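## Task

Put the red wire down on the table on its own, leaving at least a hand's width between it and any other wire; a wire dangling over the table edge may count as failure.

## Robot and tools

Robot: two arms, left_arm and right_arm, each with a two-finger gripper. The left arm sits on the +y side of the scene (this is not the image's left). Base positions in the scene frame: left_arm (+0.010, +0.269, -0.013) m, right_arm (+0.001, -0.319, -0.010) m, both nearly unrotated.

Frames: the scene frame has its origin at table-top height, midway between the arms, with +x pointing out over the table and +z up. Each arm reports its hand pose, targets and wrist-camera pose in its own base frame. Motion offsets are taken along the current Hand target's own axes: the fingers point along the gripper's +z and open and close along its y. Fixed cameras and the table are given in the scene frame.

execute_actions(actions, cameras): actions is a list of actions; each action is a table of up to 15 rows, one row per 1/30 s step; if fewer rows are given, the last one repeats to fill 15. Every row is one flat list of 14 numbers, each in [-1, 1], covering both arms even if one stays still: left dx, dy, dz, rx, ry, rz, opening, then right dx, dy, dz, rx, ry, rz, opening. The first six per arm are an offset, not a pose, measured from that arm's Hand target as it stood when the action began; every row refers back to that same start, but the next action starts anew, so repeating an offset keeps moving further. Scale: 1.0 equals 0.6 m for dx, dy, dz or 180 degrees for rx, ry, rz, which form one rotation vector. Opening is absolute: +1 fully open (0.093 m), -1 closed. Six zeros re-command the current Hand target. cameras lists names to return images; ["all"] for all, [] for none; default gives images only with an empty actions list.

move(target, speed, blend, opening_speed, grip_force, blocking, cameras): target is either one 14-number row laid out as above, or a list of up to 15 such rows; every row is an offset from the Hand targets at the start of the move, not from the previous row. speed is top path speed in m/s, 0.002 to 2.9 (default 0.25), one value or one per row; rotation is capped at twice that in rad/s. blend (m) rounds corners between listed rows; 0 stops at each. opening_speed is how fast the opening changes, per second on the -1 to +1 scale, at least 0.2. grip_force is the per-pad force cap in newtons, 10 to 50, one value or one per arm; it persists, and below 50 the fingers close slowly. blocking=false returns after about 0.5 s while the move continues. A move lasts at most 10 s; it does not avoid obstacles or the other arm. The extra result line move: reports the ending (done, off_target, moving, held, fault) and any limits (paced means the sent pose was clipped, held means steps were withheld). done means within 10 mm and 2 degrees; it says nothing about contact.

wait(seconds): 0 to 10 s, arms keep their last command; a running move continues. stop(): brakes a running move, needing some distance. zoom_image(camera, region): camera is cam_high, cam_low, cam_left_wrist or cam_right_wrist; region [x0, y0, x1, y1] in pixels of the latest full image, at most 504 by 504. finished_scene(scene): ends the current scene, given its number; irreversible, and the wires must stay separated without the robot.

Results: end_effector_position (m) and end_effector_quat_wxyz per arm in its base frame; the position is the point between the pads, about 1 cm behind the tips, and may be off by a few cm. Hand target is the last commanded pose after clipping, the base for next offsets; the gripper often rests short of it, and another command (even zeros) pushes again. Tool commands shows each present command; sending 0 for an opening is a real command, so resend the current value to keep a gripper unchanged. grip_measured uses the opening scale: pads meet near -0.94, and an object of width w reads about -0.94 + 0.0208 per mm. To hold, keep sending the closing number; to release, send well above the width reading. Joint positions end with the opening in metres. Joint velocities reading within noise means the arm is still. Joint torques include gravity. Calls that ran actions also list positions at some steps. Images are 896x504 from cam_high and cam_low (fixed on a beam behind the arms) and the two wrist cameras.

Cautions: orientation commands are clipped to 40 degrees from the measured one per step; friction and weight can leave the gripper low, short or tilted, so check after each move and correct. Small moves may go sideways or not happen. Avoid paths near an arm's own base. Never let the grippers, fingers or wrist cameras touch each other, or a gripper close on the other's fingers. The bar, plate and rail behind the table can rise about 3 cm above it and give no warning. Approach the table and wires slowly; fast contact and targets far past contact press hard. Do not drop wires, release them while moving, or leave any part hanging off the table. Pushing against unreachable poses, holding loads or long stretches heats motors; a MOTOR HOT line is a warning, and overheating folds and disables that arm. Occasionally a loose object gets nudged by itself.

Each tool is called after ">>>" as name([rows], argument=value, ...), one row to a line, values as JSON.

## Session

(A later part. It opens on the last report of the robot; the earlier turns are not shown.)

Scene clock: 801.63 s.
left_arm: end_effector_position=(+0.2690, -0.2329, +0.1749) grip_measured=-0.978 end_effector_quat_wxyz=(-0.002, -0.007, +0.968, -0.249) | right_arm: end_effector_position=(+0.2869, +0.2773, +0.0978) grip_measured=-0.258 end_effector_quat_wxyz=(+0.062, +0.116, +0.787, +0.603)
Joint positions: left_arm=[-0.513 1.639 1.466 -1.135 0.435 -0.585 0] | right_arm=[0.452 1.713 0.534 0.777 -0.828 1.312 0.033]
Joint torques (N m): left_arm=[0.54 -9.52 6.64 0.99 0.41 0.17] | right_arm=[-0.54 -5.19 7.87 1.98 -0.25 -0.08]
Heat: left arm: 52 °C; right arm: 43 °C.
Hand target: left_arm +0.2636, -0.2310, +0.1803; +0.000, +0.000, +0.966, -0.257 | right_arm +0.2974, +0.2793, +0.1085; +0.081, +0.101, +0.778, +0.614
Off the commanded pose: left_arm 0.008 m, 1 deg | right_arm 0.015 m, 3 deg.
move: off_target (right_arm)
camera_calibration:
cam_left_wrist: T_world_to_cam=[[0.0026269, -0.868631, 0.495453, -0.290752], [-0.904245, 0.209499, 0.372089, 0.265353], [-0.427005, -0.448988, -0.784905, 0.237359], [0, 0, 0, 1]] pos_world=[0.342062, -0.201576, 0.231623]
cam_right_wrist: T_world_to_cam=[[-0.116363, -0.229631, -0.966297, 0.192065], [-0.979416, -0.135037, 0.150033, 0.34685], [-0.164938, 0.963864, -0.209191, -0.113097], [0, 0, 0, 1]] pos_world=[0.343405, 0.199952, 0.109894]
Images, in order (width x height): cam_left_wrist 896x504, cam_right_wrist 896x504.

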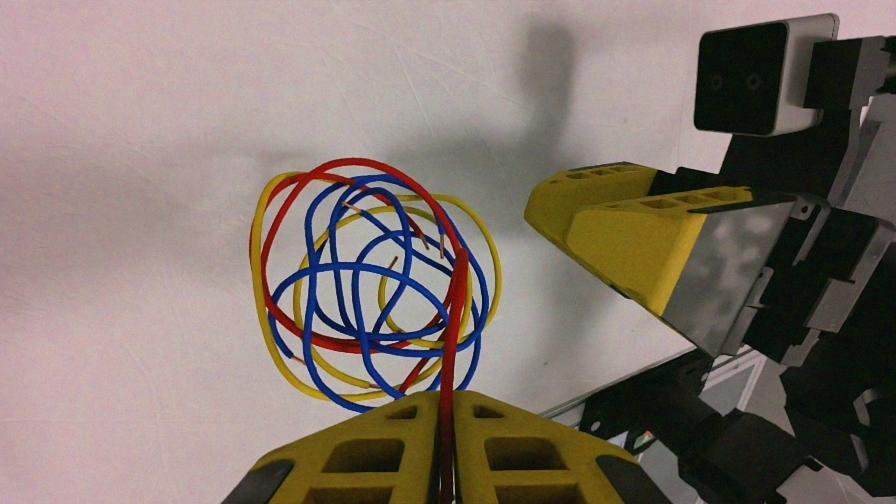

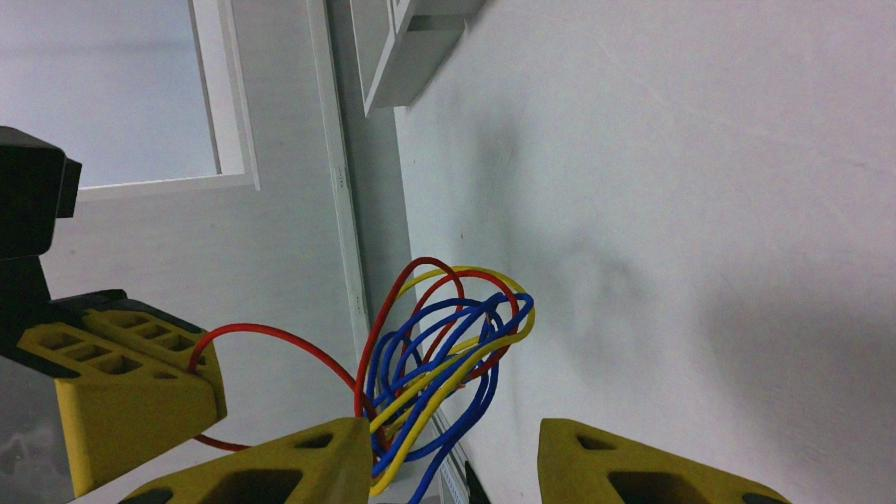

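>>> move(target=[0,0,0,0,0,0,-1,0,0,0.03,0,0,0,-0.26], speed=0.05, cameras=["cam_left_wrist","cam_right_wrist"])

>>> zoom_image(camera="cam_right_wrist", region=[280, 204, 640, 504])

>>> zoom_image(camera="cam_left_wrist", region=[330, 140, 630, 440])

Scene clock: 810.93 s.
left_arm: end_effector_position=(+0.2690, -0.2329, +0.1749) grip_measured=-0.978 end_effector_quat_wxyz=(-0.002, -0.007, +0.968, -0.249) | right_arm: end_effector_position=(+0.2917, +0.2909, +0.0955) grip_measured=-0.258 end_effector_quat_wxyz=(+0.061, +0.108, +0.785, +0.607)
Joint positions: left_arm=[-0.513 1.639 1.466 -1.135 0.435 -0.585 0] | right_arm=[0.482 1.768 0.573 0.813 -0.814 1.322 0.033]
Joint velocities: left_arm=[within noise] | right_arm=[-0.012 0.007 -0.007 -0.154 0.095 -0.007 0.001]
Joint torques (N m): left_arm=[0.47 -9.47 6.74 0.95 0.47 0.17] | right_arm=[0.54 -5.35 7.87 1.9 0.14 0.03]
Heat: left arm: 52 °C; right arm: 44 °C.
Hand target: left_arm +0.2636, -0.2310, +0.1803; +0.000, +0.000, +0.966, -0.257 | right_arm +0.3020, +0.2962, +0.1044; +0.081, +0.101, +0.778, +0.615
Off the commanded pose: left_arm 0.008 m, 1 deg | right_arm 0.014 m, 3 deg.
move: off_target (right_arm)
camera_calibration:
cam_left_wrist: T_world_to_cam=[[0.0026269, -0.868631, 0.495453, -0.290752], [-0.904245, 0.209499, 0.372089, 0.265353], [-0.427005, -0.448988, -0.784905, 0.237359], [0, 0, 0, 1]] pos_world=[0.342062, -0.201576, 0.231623]
cam_right_wrist: T_world_to_cam=[[-0.103602, -0.22534, -0.968756, 0.188817], [-0.978838, -0.149714, 0.139505, 0.3589], [-0.176473, 0.962709, -0.20506, -0.122585], [0, 0, 0, 1]] pos_world=[0.349233, 0.214294, 0.107712]
Images, in order (width x height): cam_left_wrist 896x504, cam_right_wrist 896x504.

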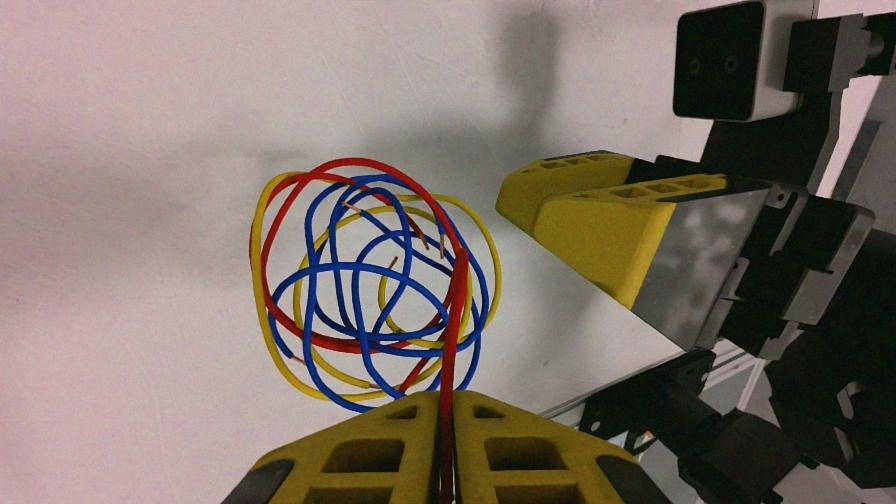

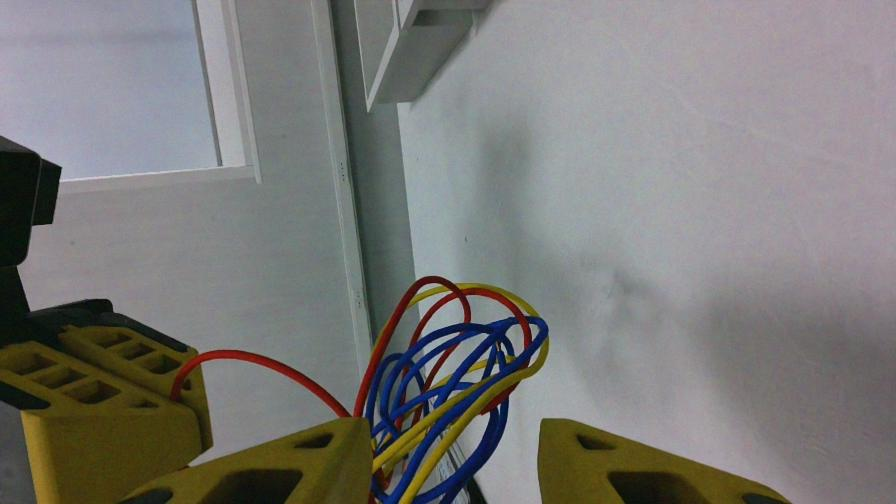

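Scaled by 1.400 from the camera's 896x504 image, which has a finer 1280x720 frame.

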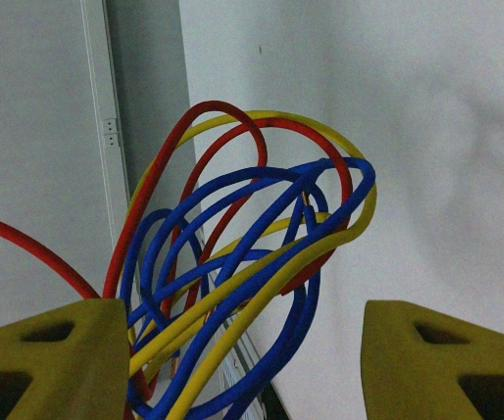

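Scaled by 1.680 from the camera's 896x504 image, which has a finer 1280x720 frame.

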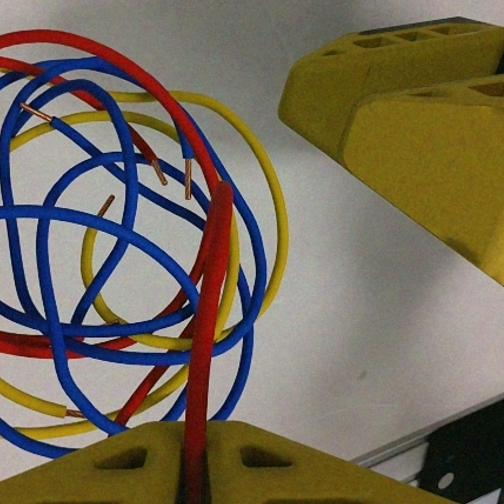

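>>> move(target=[0,0,0,0,0,0,-1,0.013,0.0,0.03,0,0,0,-0.26], speed=0.05, cameras=["cam_left_wrist","cam_right_wrist"])

>>> zoom_image(camera="cam_right_wrist", region=[280, 204, 640, 504])

>>> zoom_image(camera="cam_left_wrist", region=[330, 140, 630, 440])

Scene clock: 827.17 s.
left_arm: end_effector_position=(+0.2690, -0.2329, +0.1749) grip_measured=-0.978 end_effector_quat_wxyz=(-0.002, -0.007, +0.968, -0.249) | right_arm: end_effector_position=(+0.2891, +0.3095, +0.0914) grip_measured=-0.258 end_effector_quat_wxyz=(+0.062, +0.107, +0.786, +0.606)
Joint positions: left_arm=[-0.513 1.639 1.466 -1.135 0.435 -0.585 0] | right_arm=[0.543 1.809 0.593 0.853 -0.757 1.349 0.033]
Joint torques (N m): left_arm=[0.58 -9.61 6.43 0.96 0.42 0.19] | right_arm=[0.58 -5.55 7.77 2.04 0.1 -0.02]
Heat: left arm: 52 °C; right arm: 45 °C.
Hand target: left_arm +0.2636, -0.2310, +0.1803; +0.000, +0.000, +0.966, -0.257 | right_arm +0.2988, +0.3152, +0.1003; +0.081, +0.101, +0.778, +0.615
Off the commanded pose: left_arm 0.008 m, 1 deg | right_arm 0.014 m, 3 deg.
move: off_target (right_arm)
camera_calibration:
cam_left_wrist: T_world_to_cam=[[0.0026269, -0.868631, 0.495453, -0.290752], [-0.904245, 0.209499, 0.372089, 0.265353], [-0.427005, -0.448988, -0.784905, 0.237359], [0, 0, 0, 1]] pos_world=[0.342062, -0.201576, 0.231623]
cam_right_wrist: T_world_to_cam=[[-0.101512, -0.227465, -0.968481, 0.188807], [-0.979002, -0.15015, 0.13788, 0.359998], [-0.17678, 0.962141, -0.207447, -0.14124], [0, 0, 0, 1]] pos_world=[0.346636, 0.232894, 0.103919]
Images, in order (width x height): cam_left_wrist 896x504, cam_right_wrist 896x504.

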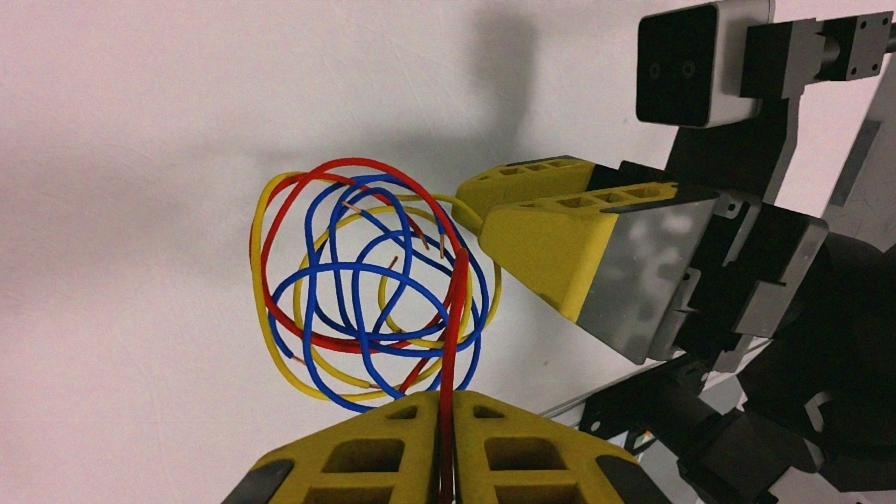

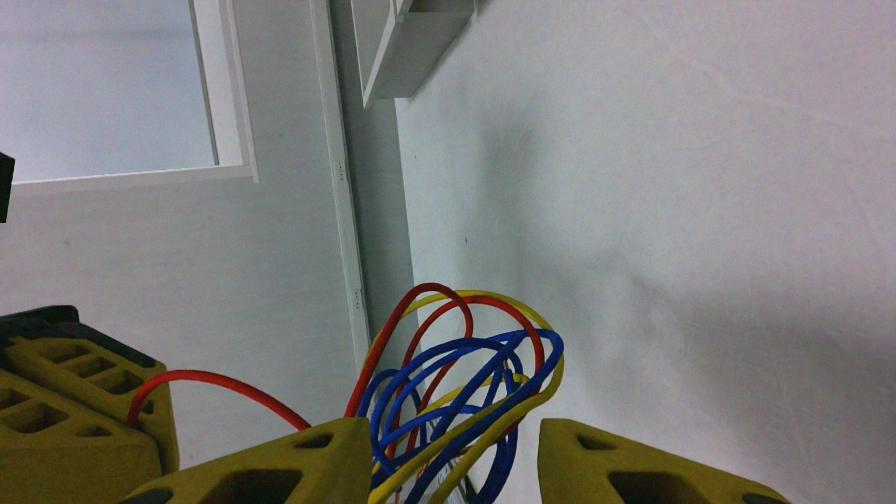

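Scaled by 1.400 from the camera's 896x504 image, which has a finer 1280x720 frame.

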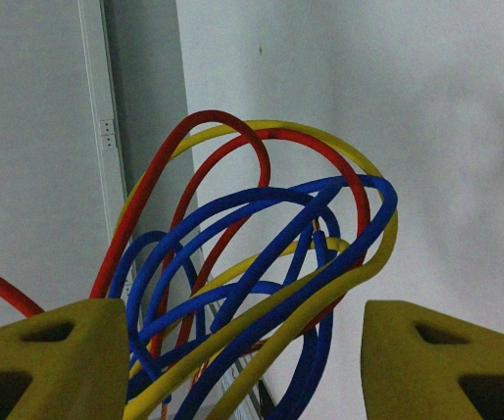

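Scaled by 1.680 from the camera's 896x504 image, which has a finer 1280x720 frame.

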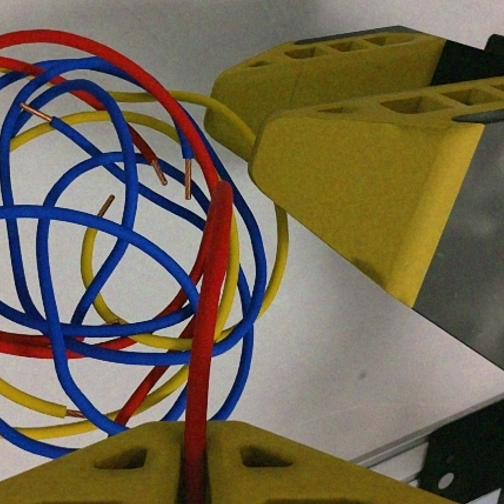

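>>> move(target=[0,0,0,0,0,0,-1,0,0.0,0.0,0,0,0,-1], opening_speed=0.25, cameras=["cam_left_wrist","cam_right_wrist"])

>>> zoom_image(camera="cam_right_wrist", region=[280, 204, 640, 504])

>>> zoom_image(camera="cam_left_wrist", region=[330, 140, 630, 440])

Scene clock: 838.40 s.
left_arm: end_effector_position=(+0.2689, -0.2330, +0.1749) grip_measured=-0.978 end_effector_quat_wxyz=(-0.003, -0.007, +0.968, -0.250) | right_arm: end_effector_position=(+0.2893, +0.3095, +0.0915) grip_measured=-0.984 end_effector_quat_wxyz=(+0.062, +0.107, +0.786, +0.606)
Joint positions: left_arm=[-0.513 1.639 1.466 -1.135 0.435 -0.585 0] | right_arm=[0.543 1.809 0.593 0.853 -0.756 1.35 0]
Joint torques (N m): left_arm=[0.49 -9.81 6.5 0.99 0.39 0.12] | right_arm=[0.87 -5.76 7.65 2.04 0.09 0.09]
Heat: left arm: 53 °C; right arm: 44 °C.
Hand target: left_arm +0.2636, -0.2310, +0.1803; +0.000, +0.000, +0.966, -0.257 | right_arm +0.2989, +0.3152, +0.1002; +0.081, +0.101, +0.778, +0.614
Off the commanded pose: left_arm 0.008 m, 1 deg | right_arm 0.014 m, 3 deg.
move: off_target (right_arm)
camera_calibration:
cam_left_wrist: T_world_to_cam=[[0.00264057, -0.868334, 0.495972, -0.290952], [-0.904063, 0.209903, 0.372305, 0.265308], [-0.427391, -0.449373, -0.784475, 0.237347], [0, 0, 0, 1]] pos_world=[0.342063, -0.201675, 0.231721]
cam_right_wrist: T_world_to_cam=[[-0.1013, -0.227232, -0.968558, 0.188772], [-0.979259, -0.148939, 0.137362, 0.359927], [-0.175469, 0.962384, -0.207432, -0.141615], [0, 0, 0, 1]] pos_world=[0.346735, 0.232791, 0.10402]
Images, in order (width x height): cam_left_wrist 896x504, cam_right_wrist 896x504.

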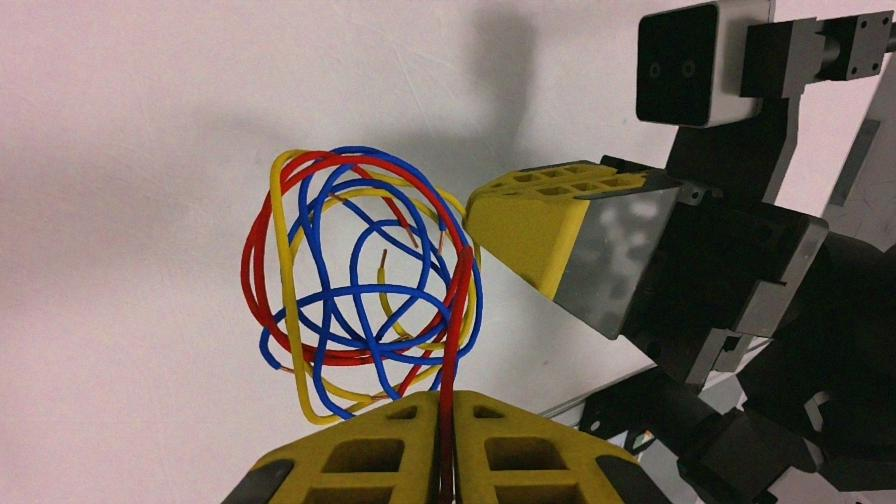

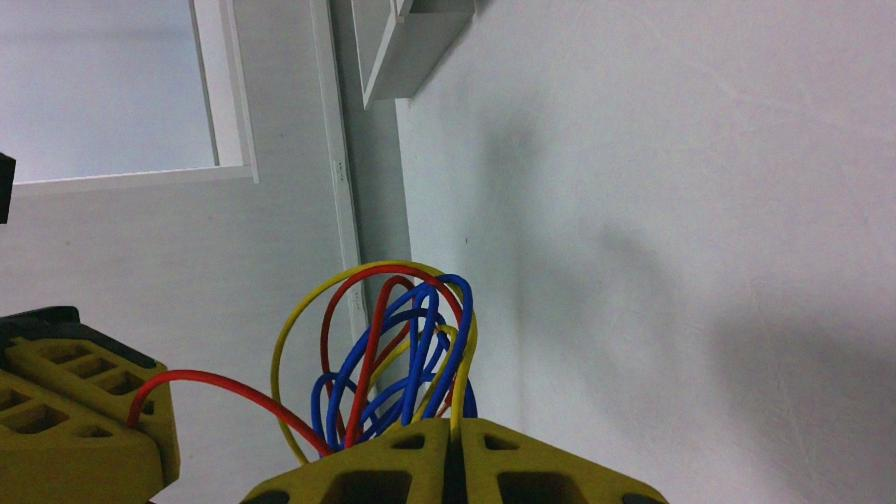

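Scaled by 1.400 from the camera's 896x504 image, which has a finer 1280x720 frame.

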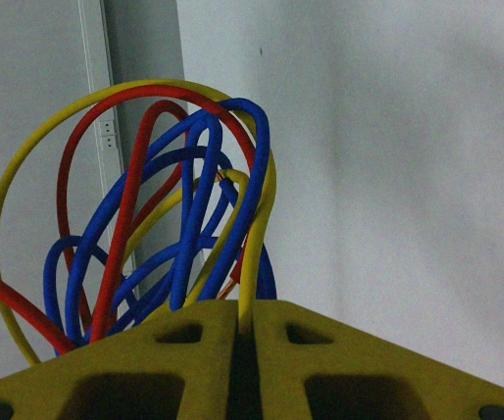

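Scaled by 1.680 from the camera's 896x504 image, which has a finer 1280x720 frame.

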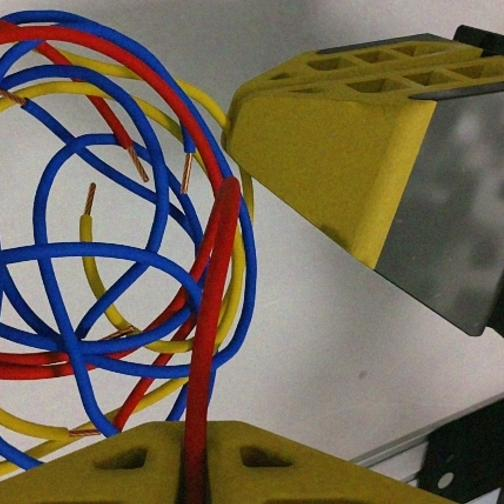

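>>> move(target=[0,0,0,0,0,0,-1,-0.0215,-0.0188,-0.0782,0,0,0,-1], speed=0.05, cameras=["cam_left_wrist","cam_right_wrist","cam_low"])

>>> zoom_image(camera="cam_left_wrist", region=[230, 140, 630, 440])

>>> zoom_image(camera="cam_low", region=[350, 180, 490, 330])

Scene clock: 849.63 s.
left_arm: end_effector_position=(+0.2686, -0.2335, +0.1752) grip_measured=-0.978 end_effector_quat_wxyz=(-0.003, -0.006, +0.968, -0.251) | right_arm: end_effector_position=(+0.2977, +0.2691, +0.0889) grip_measured=-0.984 end_effector_quat_wxyz=(+0.066, +0.111, +0.783, +0.609)
Joint positions: left_arm=[-0.513 1.639 1.466 -1.135 0.439 -0.585 0] | right_arm=[0.407 1.782 0.546 0.835 -0.876 1.289 0]
Joint torques (N m): left_arm=[0.53 -9.58 6.69 0.97 0.4 0.16] | right_arm=[-0.77 -9.22 4.36 1.67 -0.09 -0.03]
Heat: left arm: 53 °C; right arm: 44 °C.
Hand target: left_arm +0.2636, -0.2310, +0.1803; +0.000, +0.000, +0.966, -0.257 | right_arm +0.2990, +0.2652, +0.1002; +0.081, +0.101, +0.778, +0.614
Off the commanded pose: left_arm 0.008 m, 1 deg | right_arm 0.012 m, 2 deg.
move: off_target (right_arm)
camera_calibration:
cam_left_wrist: T_world_to_cam=[[0.00270923, -0.866894, 0.498486, -0.291518], [-0.903255, 0.211779, 0.373203, 0.265091], [-0.429096, -0.451271, -0.782452, 0.236856], [0, 0, 0, 1]] pos_world=[0.341869, -0.201969, 0.231714]
cam_right_wrist: T_world_to_cam=[[-0.10108, -0.218743, -0.970533, 0.17574], [-0.980888, -0.141115, 0.133963, 0.36121], [-0.16626, 0.965525, -0.200298, -0.106121], [0, 0, 0, 1]] pos_world=[0.354427, 0.191876, 0.100917]
Images, in order (width x height): cam_low 896x504, cam_left_wrist 896x504, cam_right_wrist 896x504.

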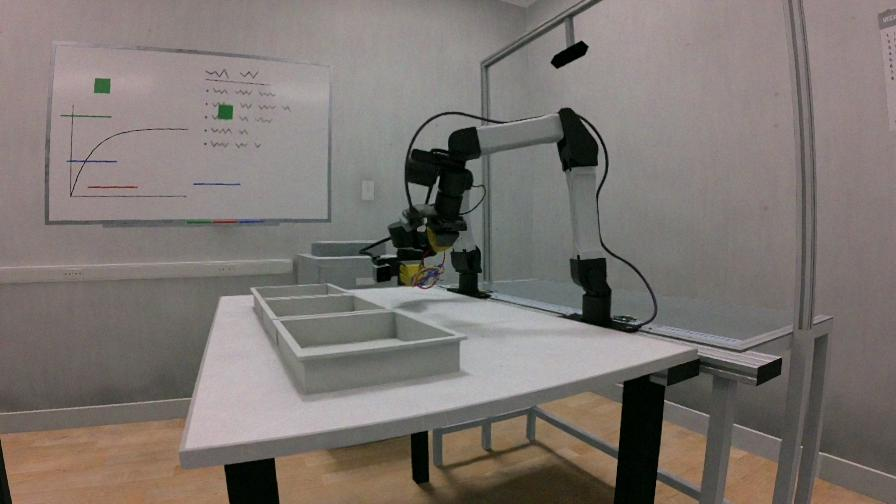

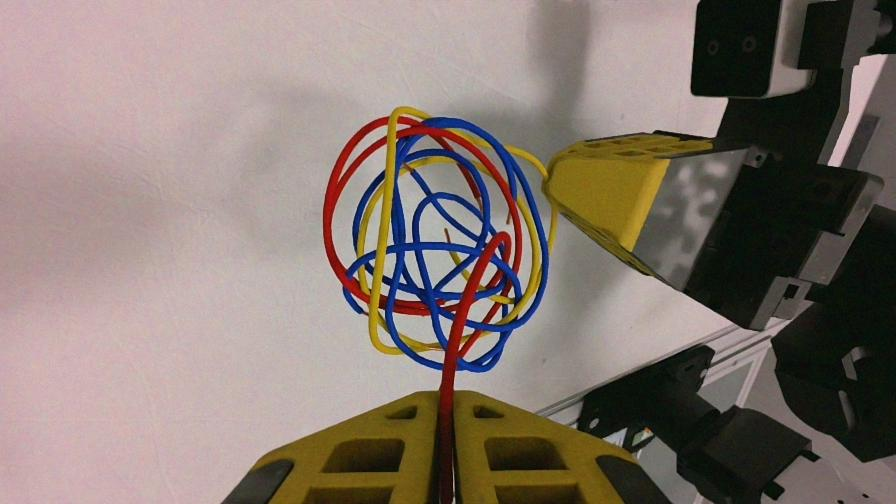

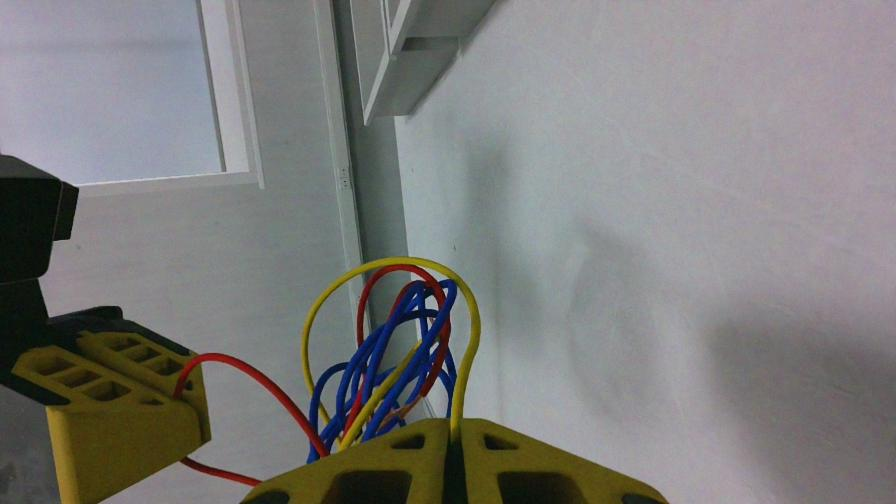

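Scaled by 1.260 from the camera's 896x504 image, which has a finer 1280x720 frame.

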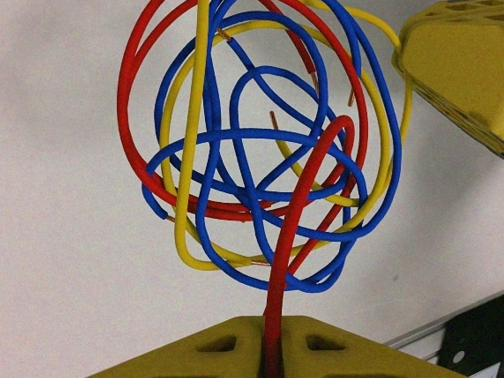

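Scaled by 3.360 from the camera's 896x504 image, which has a finer 1280x720 frame.

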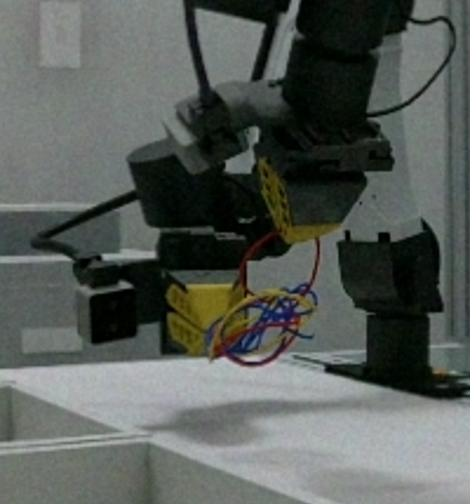

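>>> move(target=[0,0,0,0,0,0,-1,-0.0258,-0.0225,-0.094,0,0,0,-1], speed=0.05, cameras=["cam_left_wrist","cam_right_wrist","cam_low"])

>>> zoom_image(camera="cam_left_wrist", region=[330, 60, 730, 440])

>>> zoom_image(camera="cam_low", region=[350, 180, 490, 330])

Scene clock: 855.67 s.
left_arm: end_effector_position=(+0.2678, -0.2345, +0.1758) grip_measured=-0.978 end_effector_quat_wxyz=(-0.006, -0.006, +0.967, -0.254) | right_arm: end_effector_position=(+0.2969, +0.2097, +0.0915) grip_measured=-0.984 end_effector_quat_wxyz=(+0.064, +0.108, +0.781, +0.612)
Joint positions: left_arm=[-0.513 1.639 1.466 -1.135 0.448 -0.585 0] | right_arm=[0.195 1.696 0.503 0.66 -1.074 1.126 0]
Joint torques (N m): left_arm=[0.44 -9.5 6.52 0.99 0.33 0.16] | right_arm=[-0.98 -8.34 5.12 1.44 -0.2 -0.13]
Heat: left arm: 53 °C; right arm: 44 °C.
Hand target: left_arm +0.2636, -0.2310, +0.1803; +0.000, +0.000, +0.966, -0.257 | right_arm +0.2990, +0.2052, +0.1000; +0.081, +0.102, +0.778, +0.614
Off the commanded pose: left_arm 0.007 m, 1 deg | right_arm 0.010 m, 2 deg.
move: done
camera_calibration:
cam_left_wrist: T_world_to_cam=[[0.00274779, -0.863213, 0.504833, -0.293063], [-0.901225, 0.21663, 0.37532, 0.264519], [-0.433343, -0.456, -0.777353, 0.235577], [0, 0, 0, 1]] pos_world=[0.341282, -0.202855, 0.231795]
cam_right_wrist: T_world_to_cam=[[-0.09886, -0.211248, -0.97242, 0.163201], [-0.980093, -0.14841, 0.131881, 0.353097], [-0.172176, 0.9661, -0.192371, -0.0474301], [0, 0, 0, 1]] pos_world=[0.354036, 0.132701, 0.103009]
Images, in order (width x height): cam_low 896x504, cam_left_wrist 896x504, cam_right_wrist 896x504.

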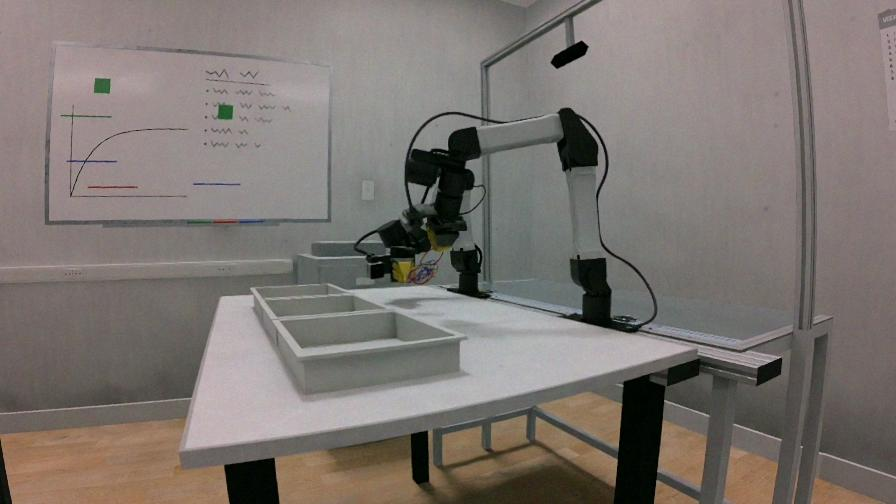

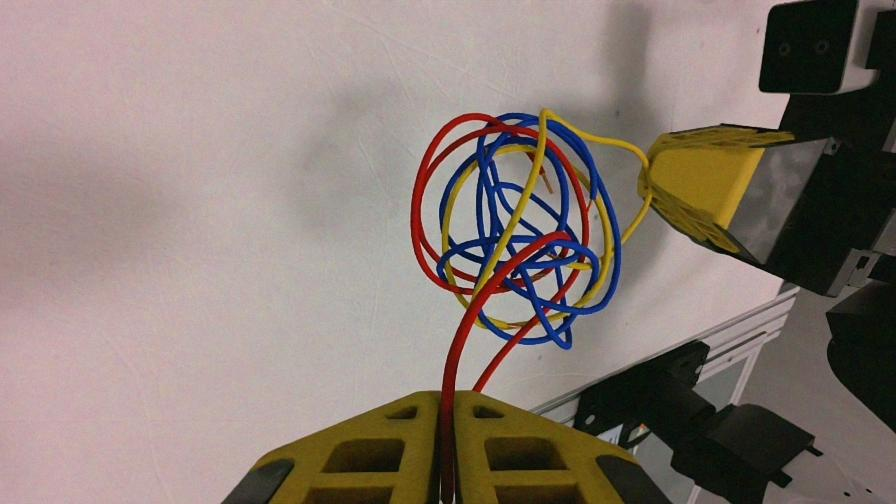

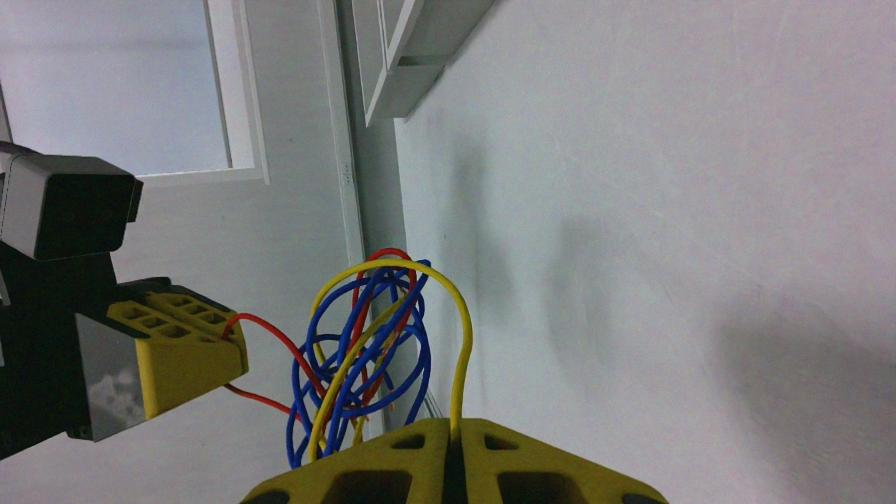

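Scaled by 1.260 from the camera's 896x504 image, which has a finer 1280x720 frame.

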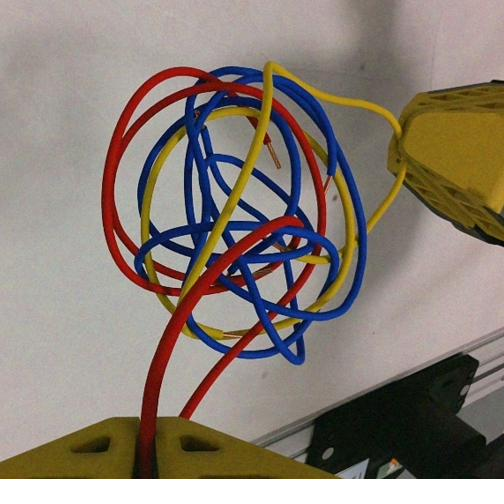

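Scaled by 3.360 from the camera's 896x504 image, which has a finer 1280x720 frame.

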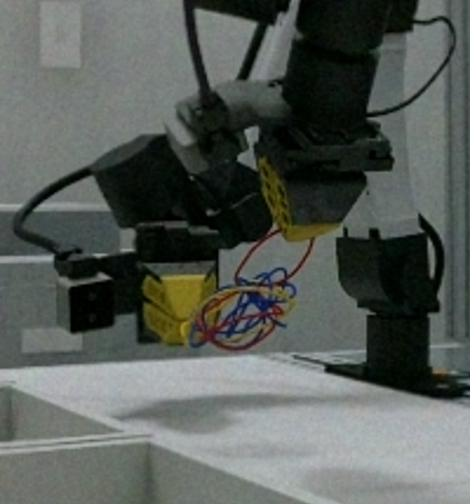

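>>> move(target=[0,0.1157,-0.0662,0,0,0,-1,-0.0258,-0.0225,-0.094,0,0,0,-1], speed=0.06, cameras=["cam_left_wrist","cam_right_wrist","cam_low"])

>>> zoom_image(camera="cam_left_wrist", region=[430, 60, 896, 440])

>>> zoom_image(camera="cam_low", region=[350, 180, 490, 330])

Scene clock: 866.07 s.
left_arm: end_effector_position=(+0.2696, -0.1535, +0.1765) grip_measured=-0.978 end_effector_quat_wxyz=(-0.003, -0.005, +0.967, -0.254) | right_arm: end_effector_position=(+0.2887, +0.1489, +0.0835) grip_measured=-0.984 end_effector_quat_wxyz=(+0.052, +0.121, +0.781, +0.611)
Joint positions: left_arm=[-0.256 1.562 1.397 -1.268 0.497 -0.3 0] | right_arm=[-0.038 1.655 0.546 0.196 -1.25 0.753 0]
Joint torques (N m): left_arm=[0.94 -8.54 6.34 0.71 0.36 0.17] | right_arm=[-0.88 -7.84 7.87 1.19 -0.57 -0.18]
Heat: left arm: 53 °C; right arm: 45 °C.
Hand target: left_arm +0.2637, -0.1510, +0.1802; +0.000, +0.000, +0.966, -0.257 | right_arm +0.2991, +0.1451, +0.1000; +0.081, +0.102, +0.778, +0.614
Off the commanded pose: left_arm 0.007 m, 1 deg | right_arm 0.020 m, 4 deg.
move: off_target (right_arm)
camera_calibration:
cam_left_wrist: T_world_to_cam=[[-0.00125697, -0.863284, 0.504717, -0.222368], [-0.903184, 0.217631, 0.369993, 0.249984], [-0.429251, -0.455387, -0.779978, 0.273423], [0, 0, 0, 1]] pos_world=[0.34287, -0.121858, 0.233005]
cam_right_wrist: T_world_to_cam=[[-0.1347, -0.209463, -0.968494, 0.151445], [-0.975679, -0.142542, 0.166528, 0.332111], [-0.172933, 0.967371, -0.185168, 0.00783068], [0, 0, 0, 1]] pos_world=[0.345788, 0.0714869, 0.0928182]
Images, in order (width x height): cam_low 896x504, cam_left_wrist 896x504, cam_right_wrist 896x504.

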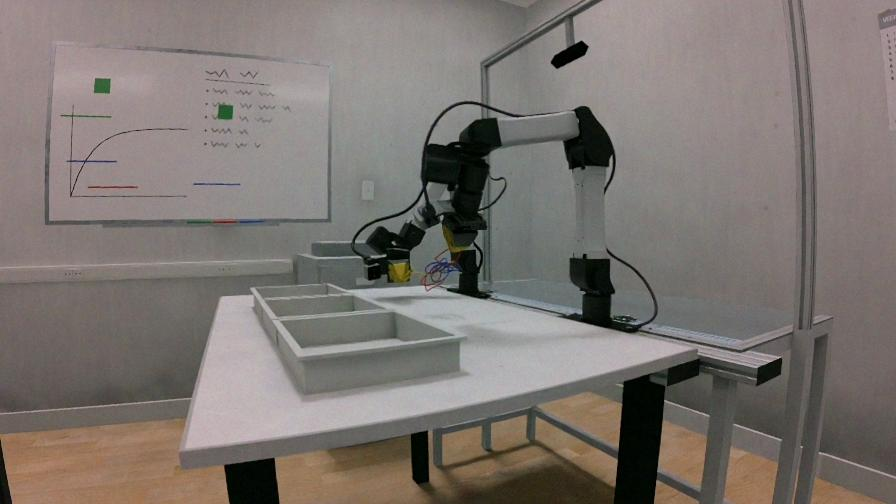

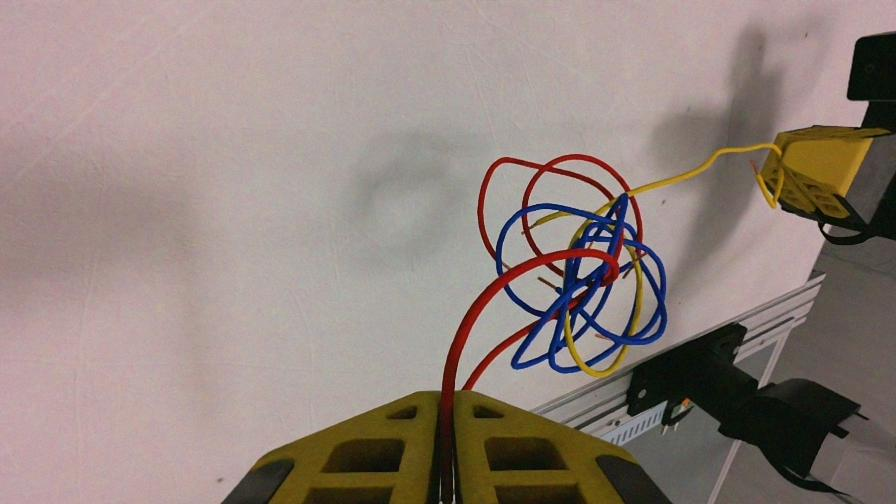

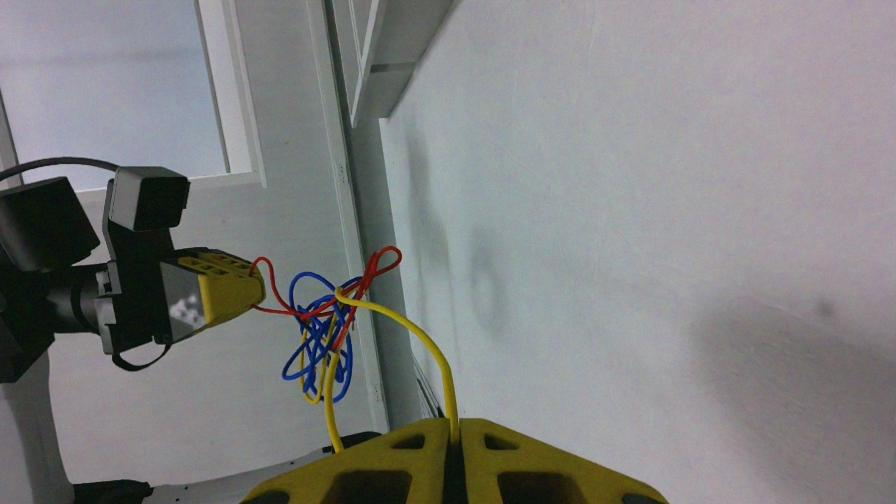

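Scaled by 1.082 from the camera's 896x504 image, which has a finer 1280x720 frame.

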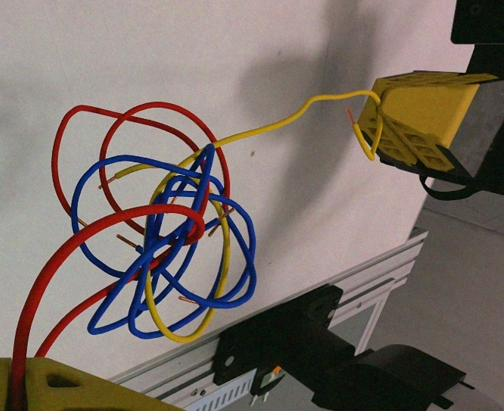

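Scaled by 3.360 from the camera's 896x504 image, which has a finer 1280x720 frame.

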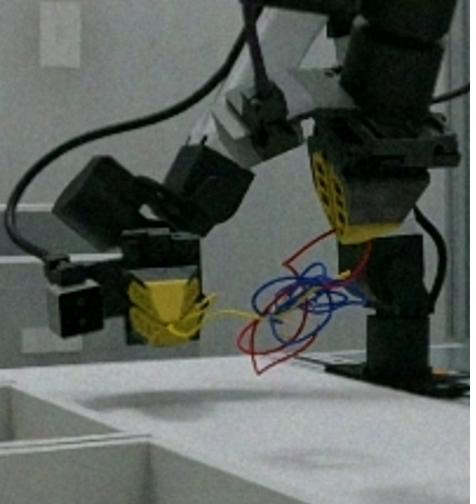

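>>> move(target=[0,0.1157,-0.0662,0,0,0,-1,-0.0129,-0.0113,-0.047,0,0,0,-1], speed=0.06, cameras=["cam_left_wrist","cam_right_wrist","cam_low"])

>>> zoom_image(camera="cam_left_wrist", region=[430, 60, 896, 440])

>>> zoom_image(camera="cam_low", region=[350, 180, 490, 330])

Scene clock: 872.87 s.
left_arm: end_effector_position=(+0.2643, -0.0746, +0.1784) grip_measured=-0.978 end_effector_quat_wxyz=(-0.004, -0.003, +0.965, -0.261) | right_arm: end_effector_position=(+0.2892, +0.1206, +0.0956) grip_measured=-0.984 end_effector_quat_wxyz=(+0.066, +0.107, +0.779, +0.614)
Joint positions: left_arm=[0.038 1.556 1.397 -1.44 0.527 0.041 0] | right_arm=[-0.152 1.655 0.665 -0.222 -1.316 0.399 0]
Joint torques (N m): left_arm=[0.96 -6.34 7.73 0.36 0.34 0.19] | right_arm=[-1.16 -4.44 7.83 0.8 -0.61 -0.1]
Heat: left arm: 53 °C; right arm: 44 °C.
Hand target: left_arm +0.2637, -0.0710, +0.1801; +0.000, +0.000, +0.966, -0.257 | right_arm +0.2991, +0.1151, +0.0999; +0.081, +0.102, +0.778, +0.615
Off the commanded pose: left_arm 0.004 m, 1 deg | right_arm 0.012 m, 2 deg.
move: off_target (right_arm)
camera_calibration:
cam_left_wrist: T_world_to_cam=[[-0.00467136, -0.856696, 0.5158, -0.155756], [-0.902291, 0.225978, 0.367157, 0.228148], [-0.431102, -0.463686, -0.774045, 0.307231], [0, 0, 0, 1]] pos_world=[0.337576, -0.0425336, 0.234383]
cam_right_wrist: T_world_to_cam=[[-0.0934921, -0.206584, -0.973952, 0.145588], [-0.980935, -0.14828, 0.125614, 0.332648], [-0.170368, 0.967128, -0.188783, 0.0371171], [0, 0, 0, 1]] pos_world=[0.346241, 0.0435043, 0.107018]
Images, in order (width x height): cam_low 896x504, cam_left_wrist 896x504, cam_right_wrist 896x504.

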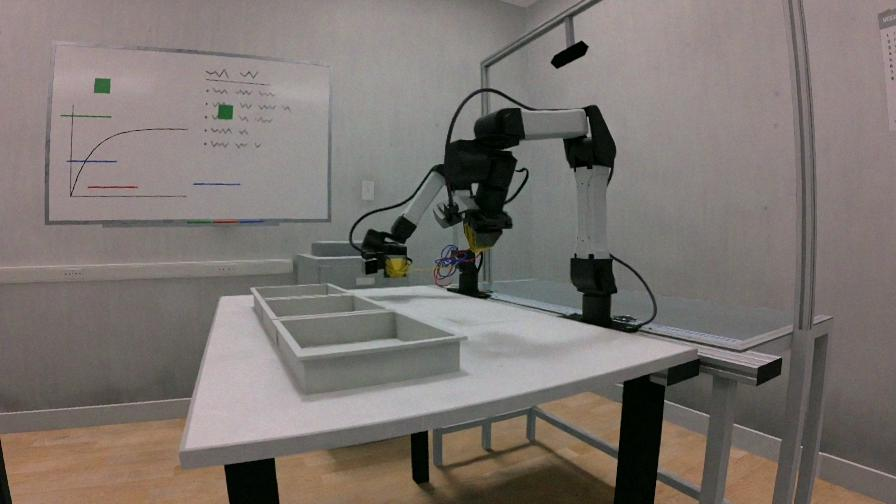

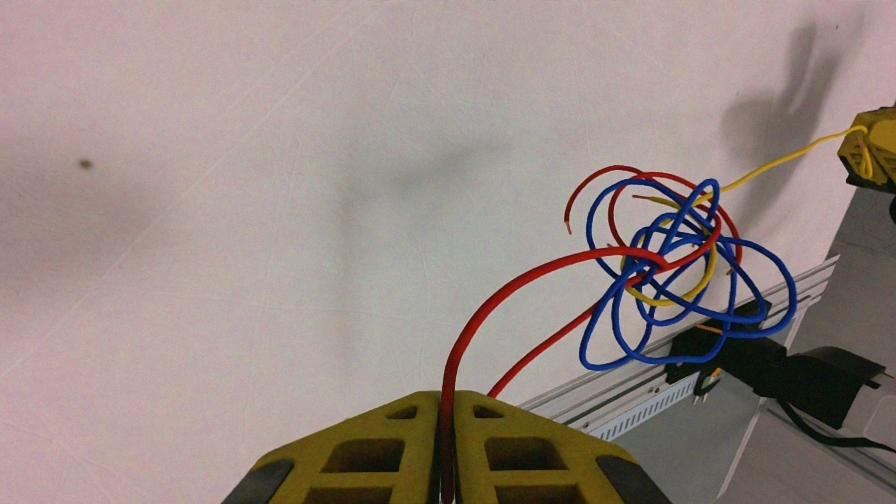

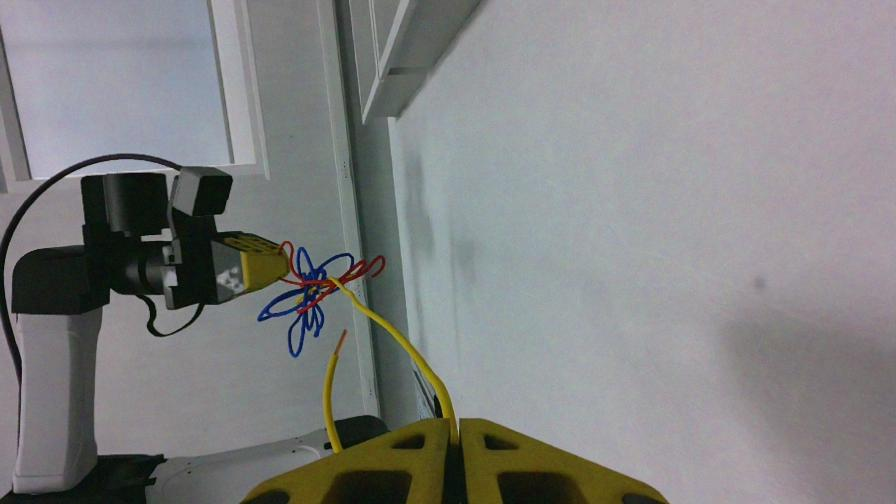

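Scaled by 1.082 from the camera's 896x504 image, which has a finer 1280x720 frame.

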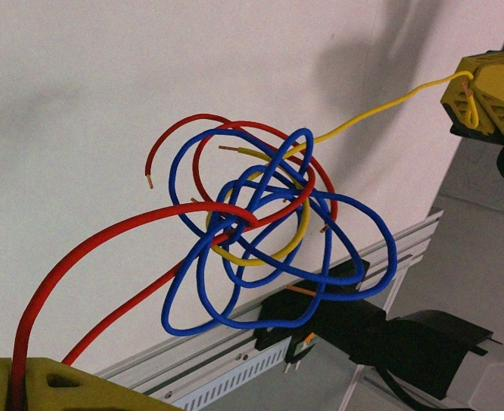

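Scaled by 3.360 from the camera's 896x504 image, which has a finer 1280x720 frame.

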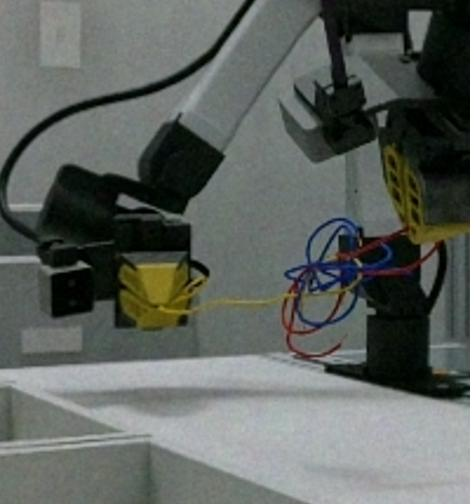

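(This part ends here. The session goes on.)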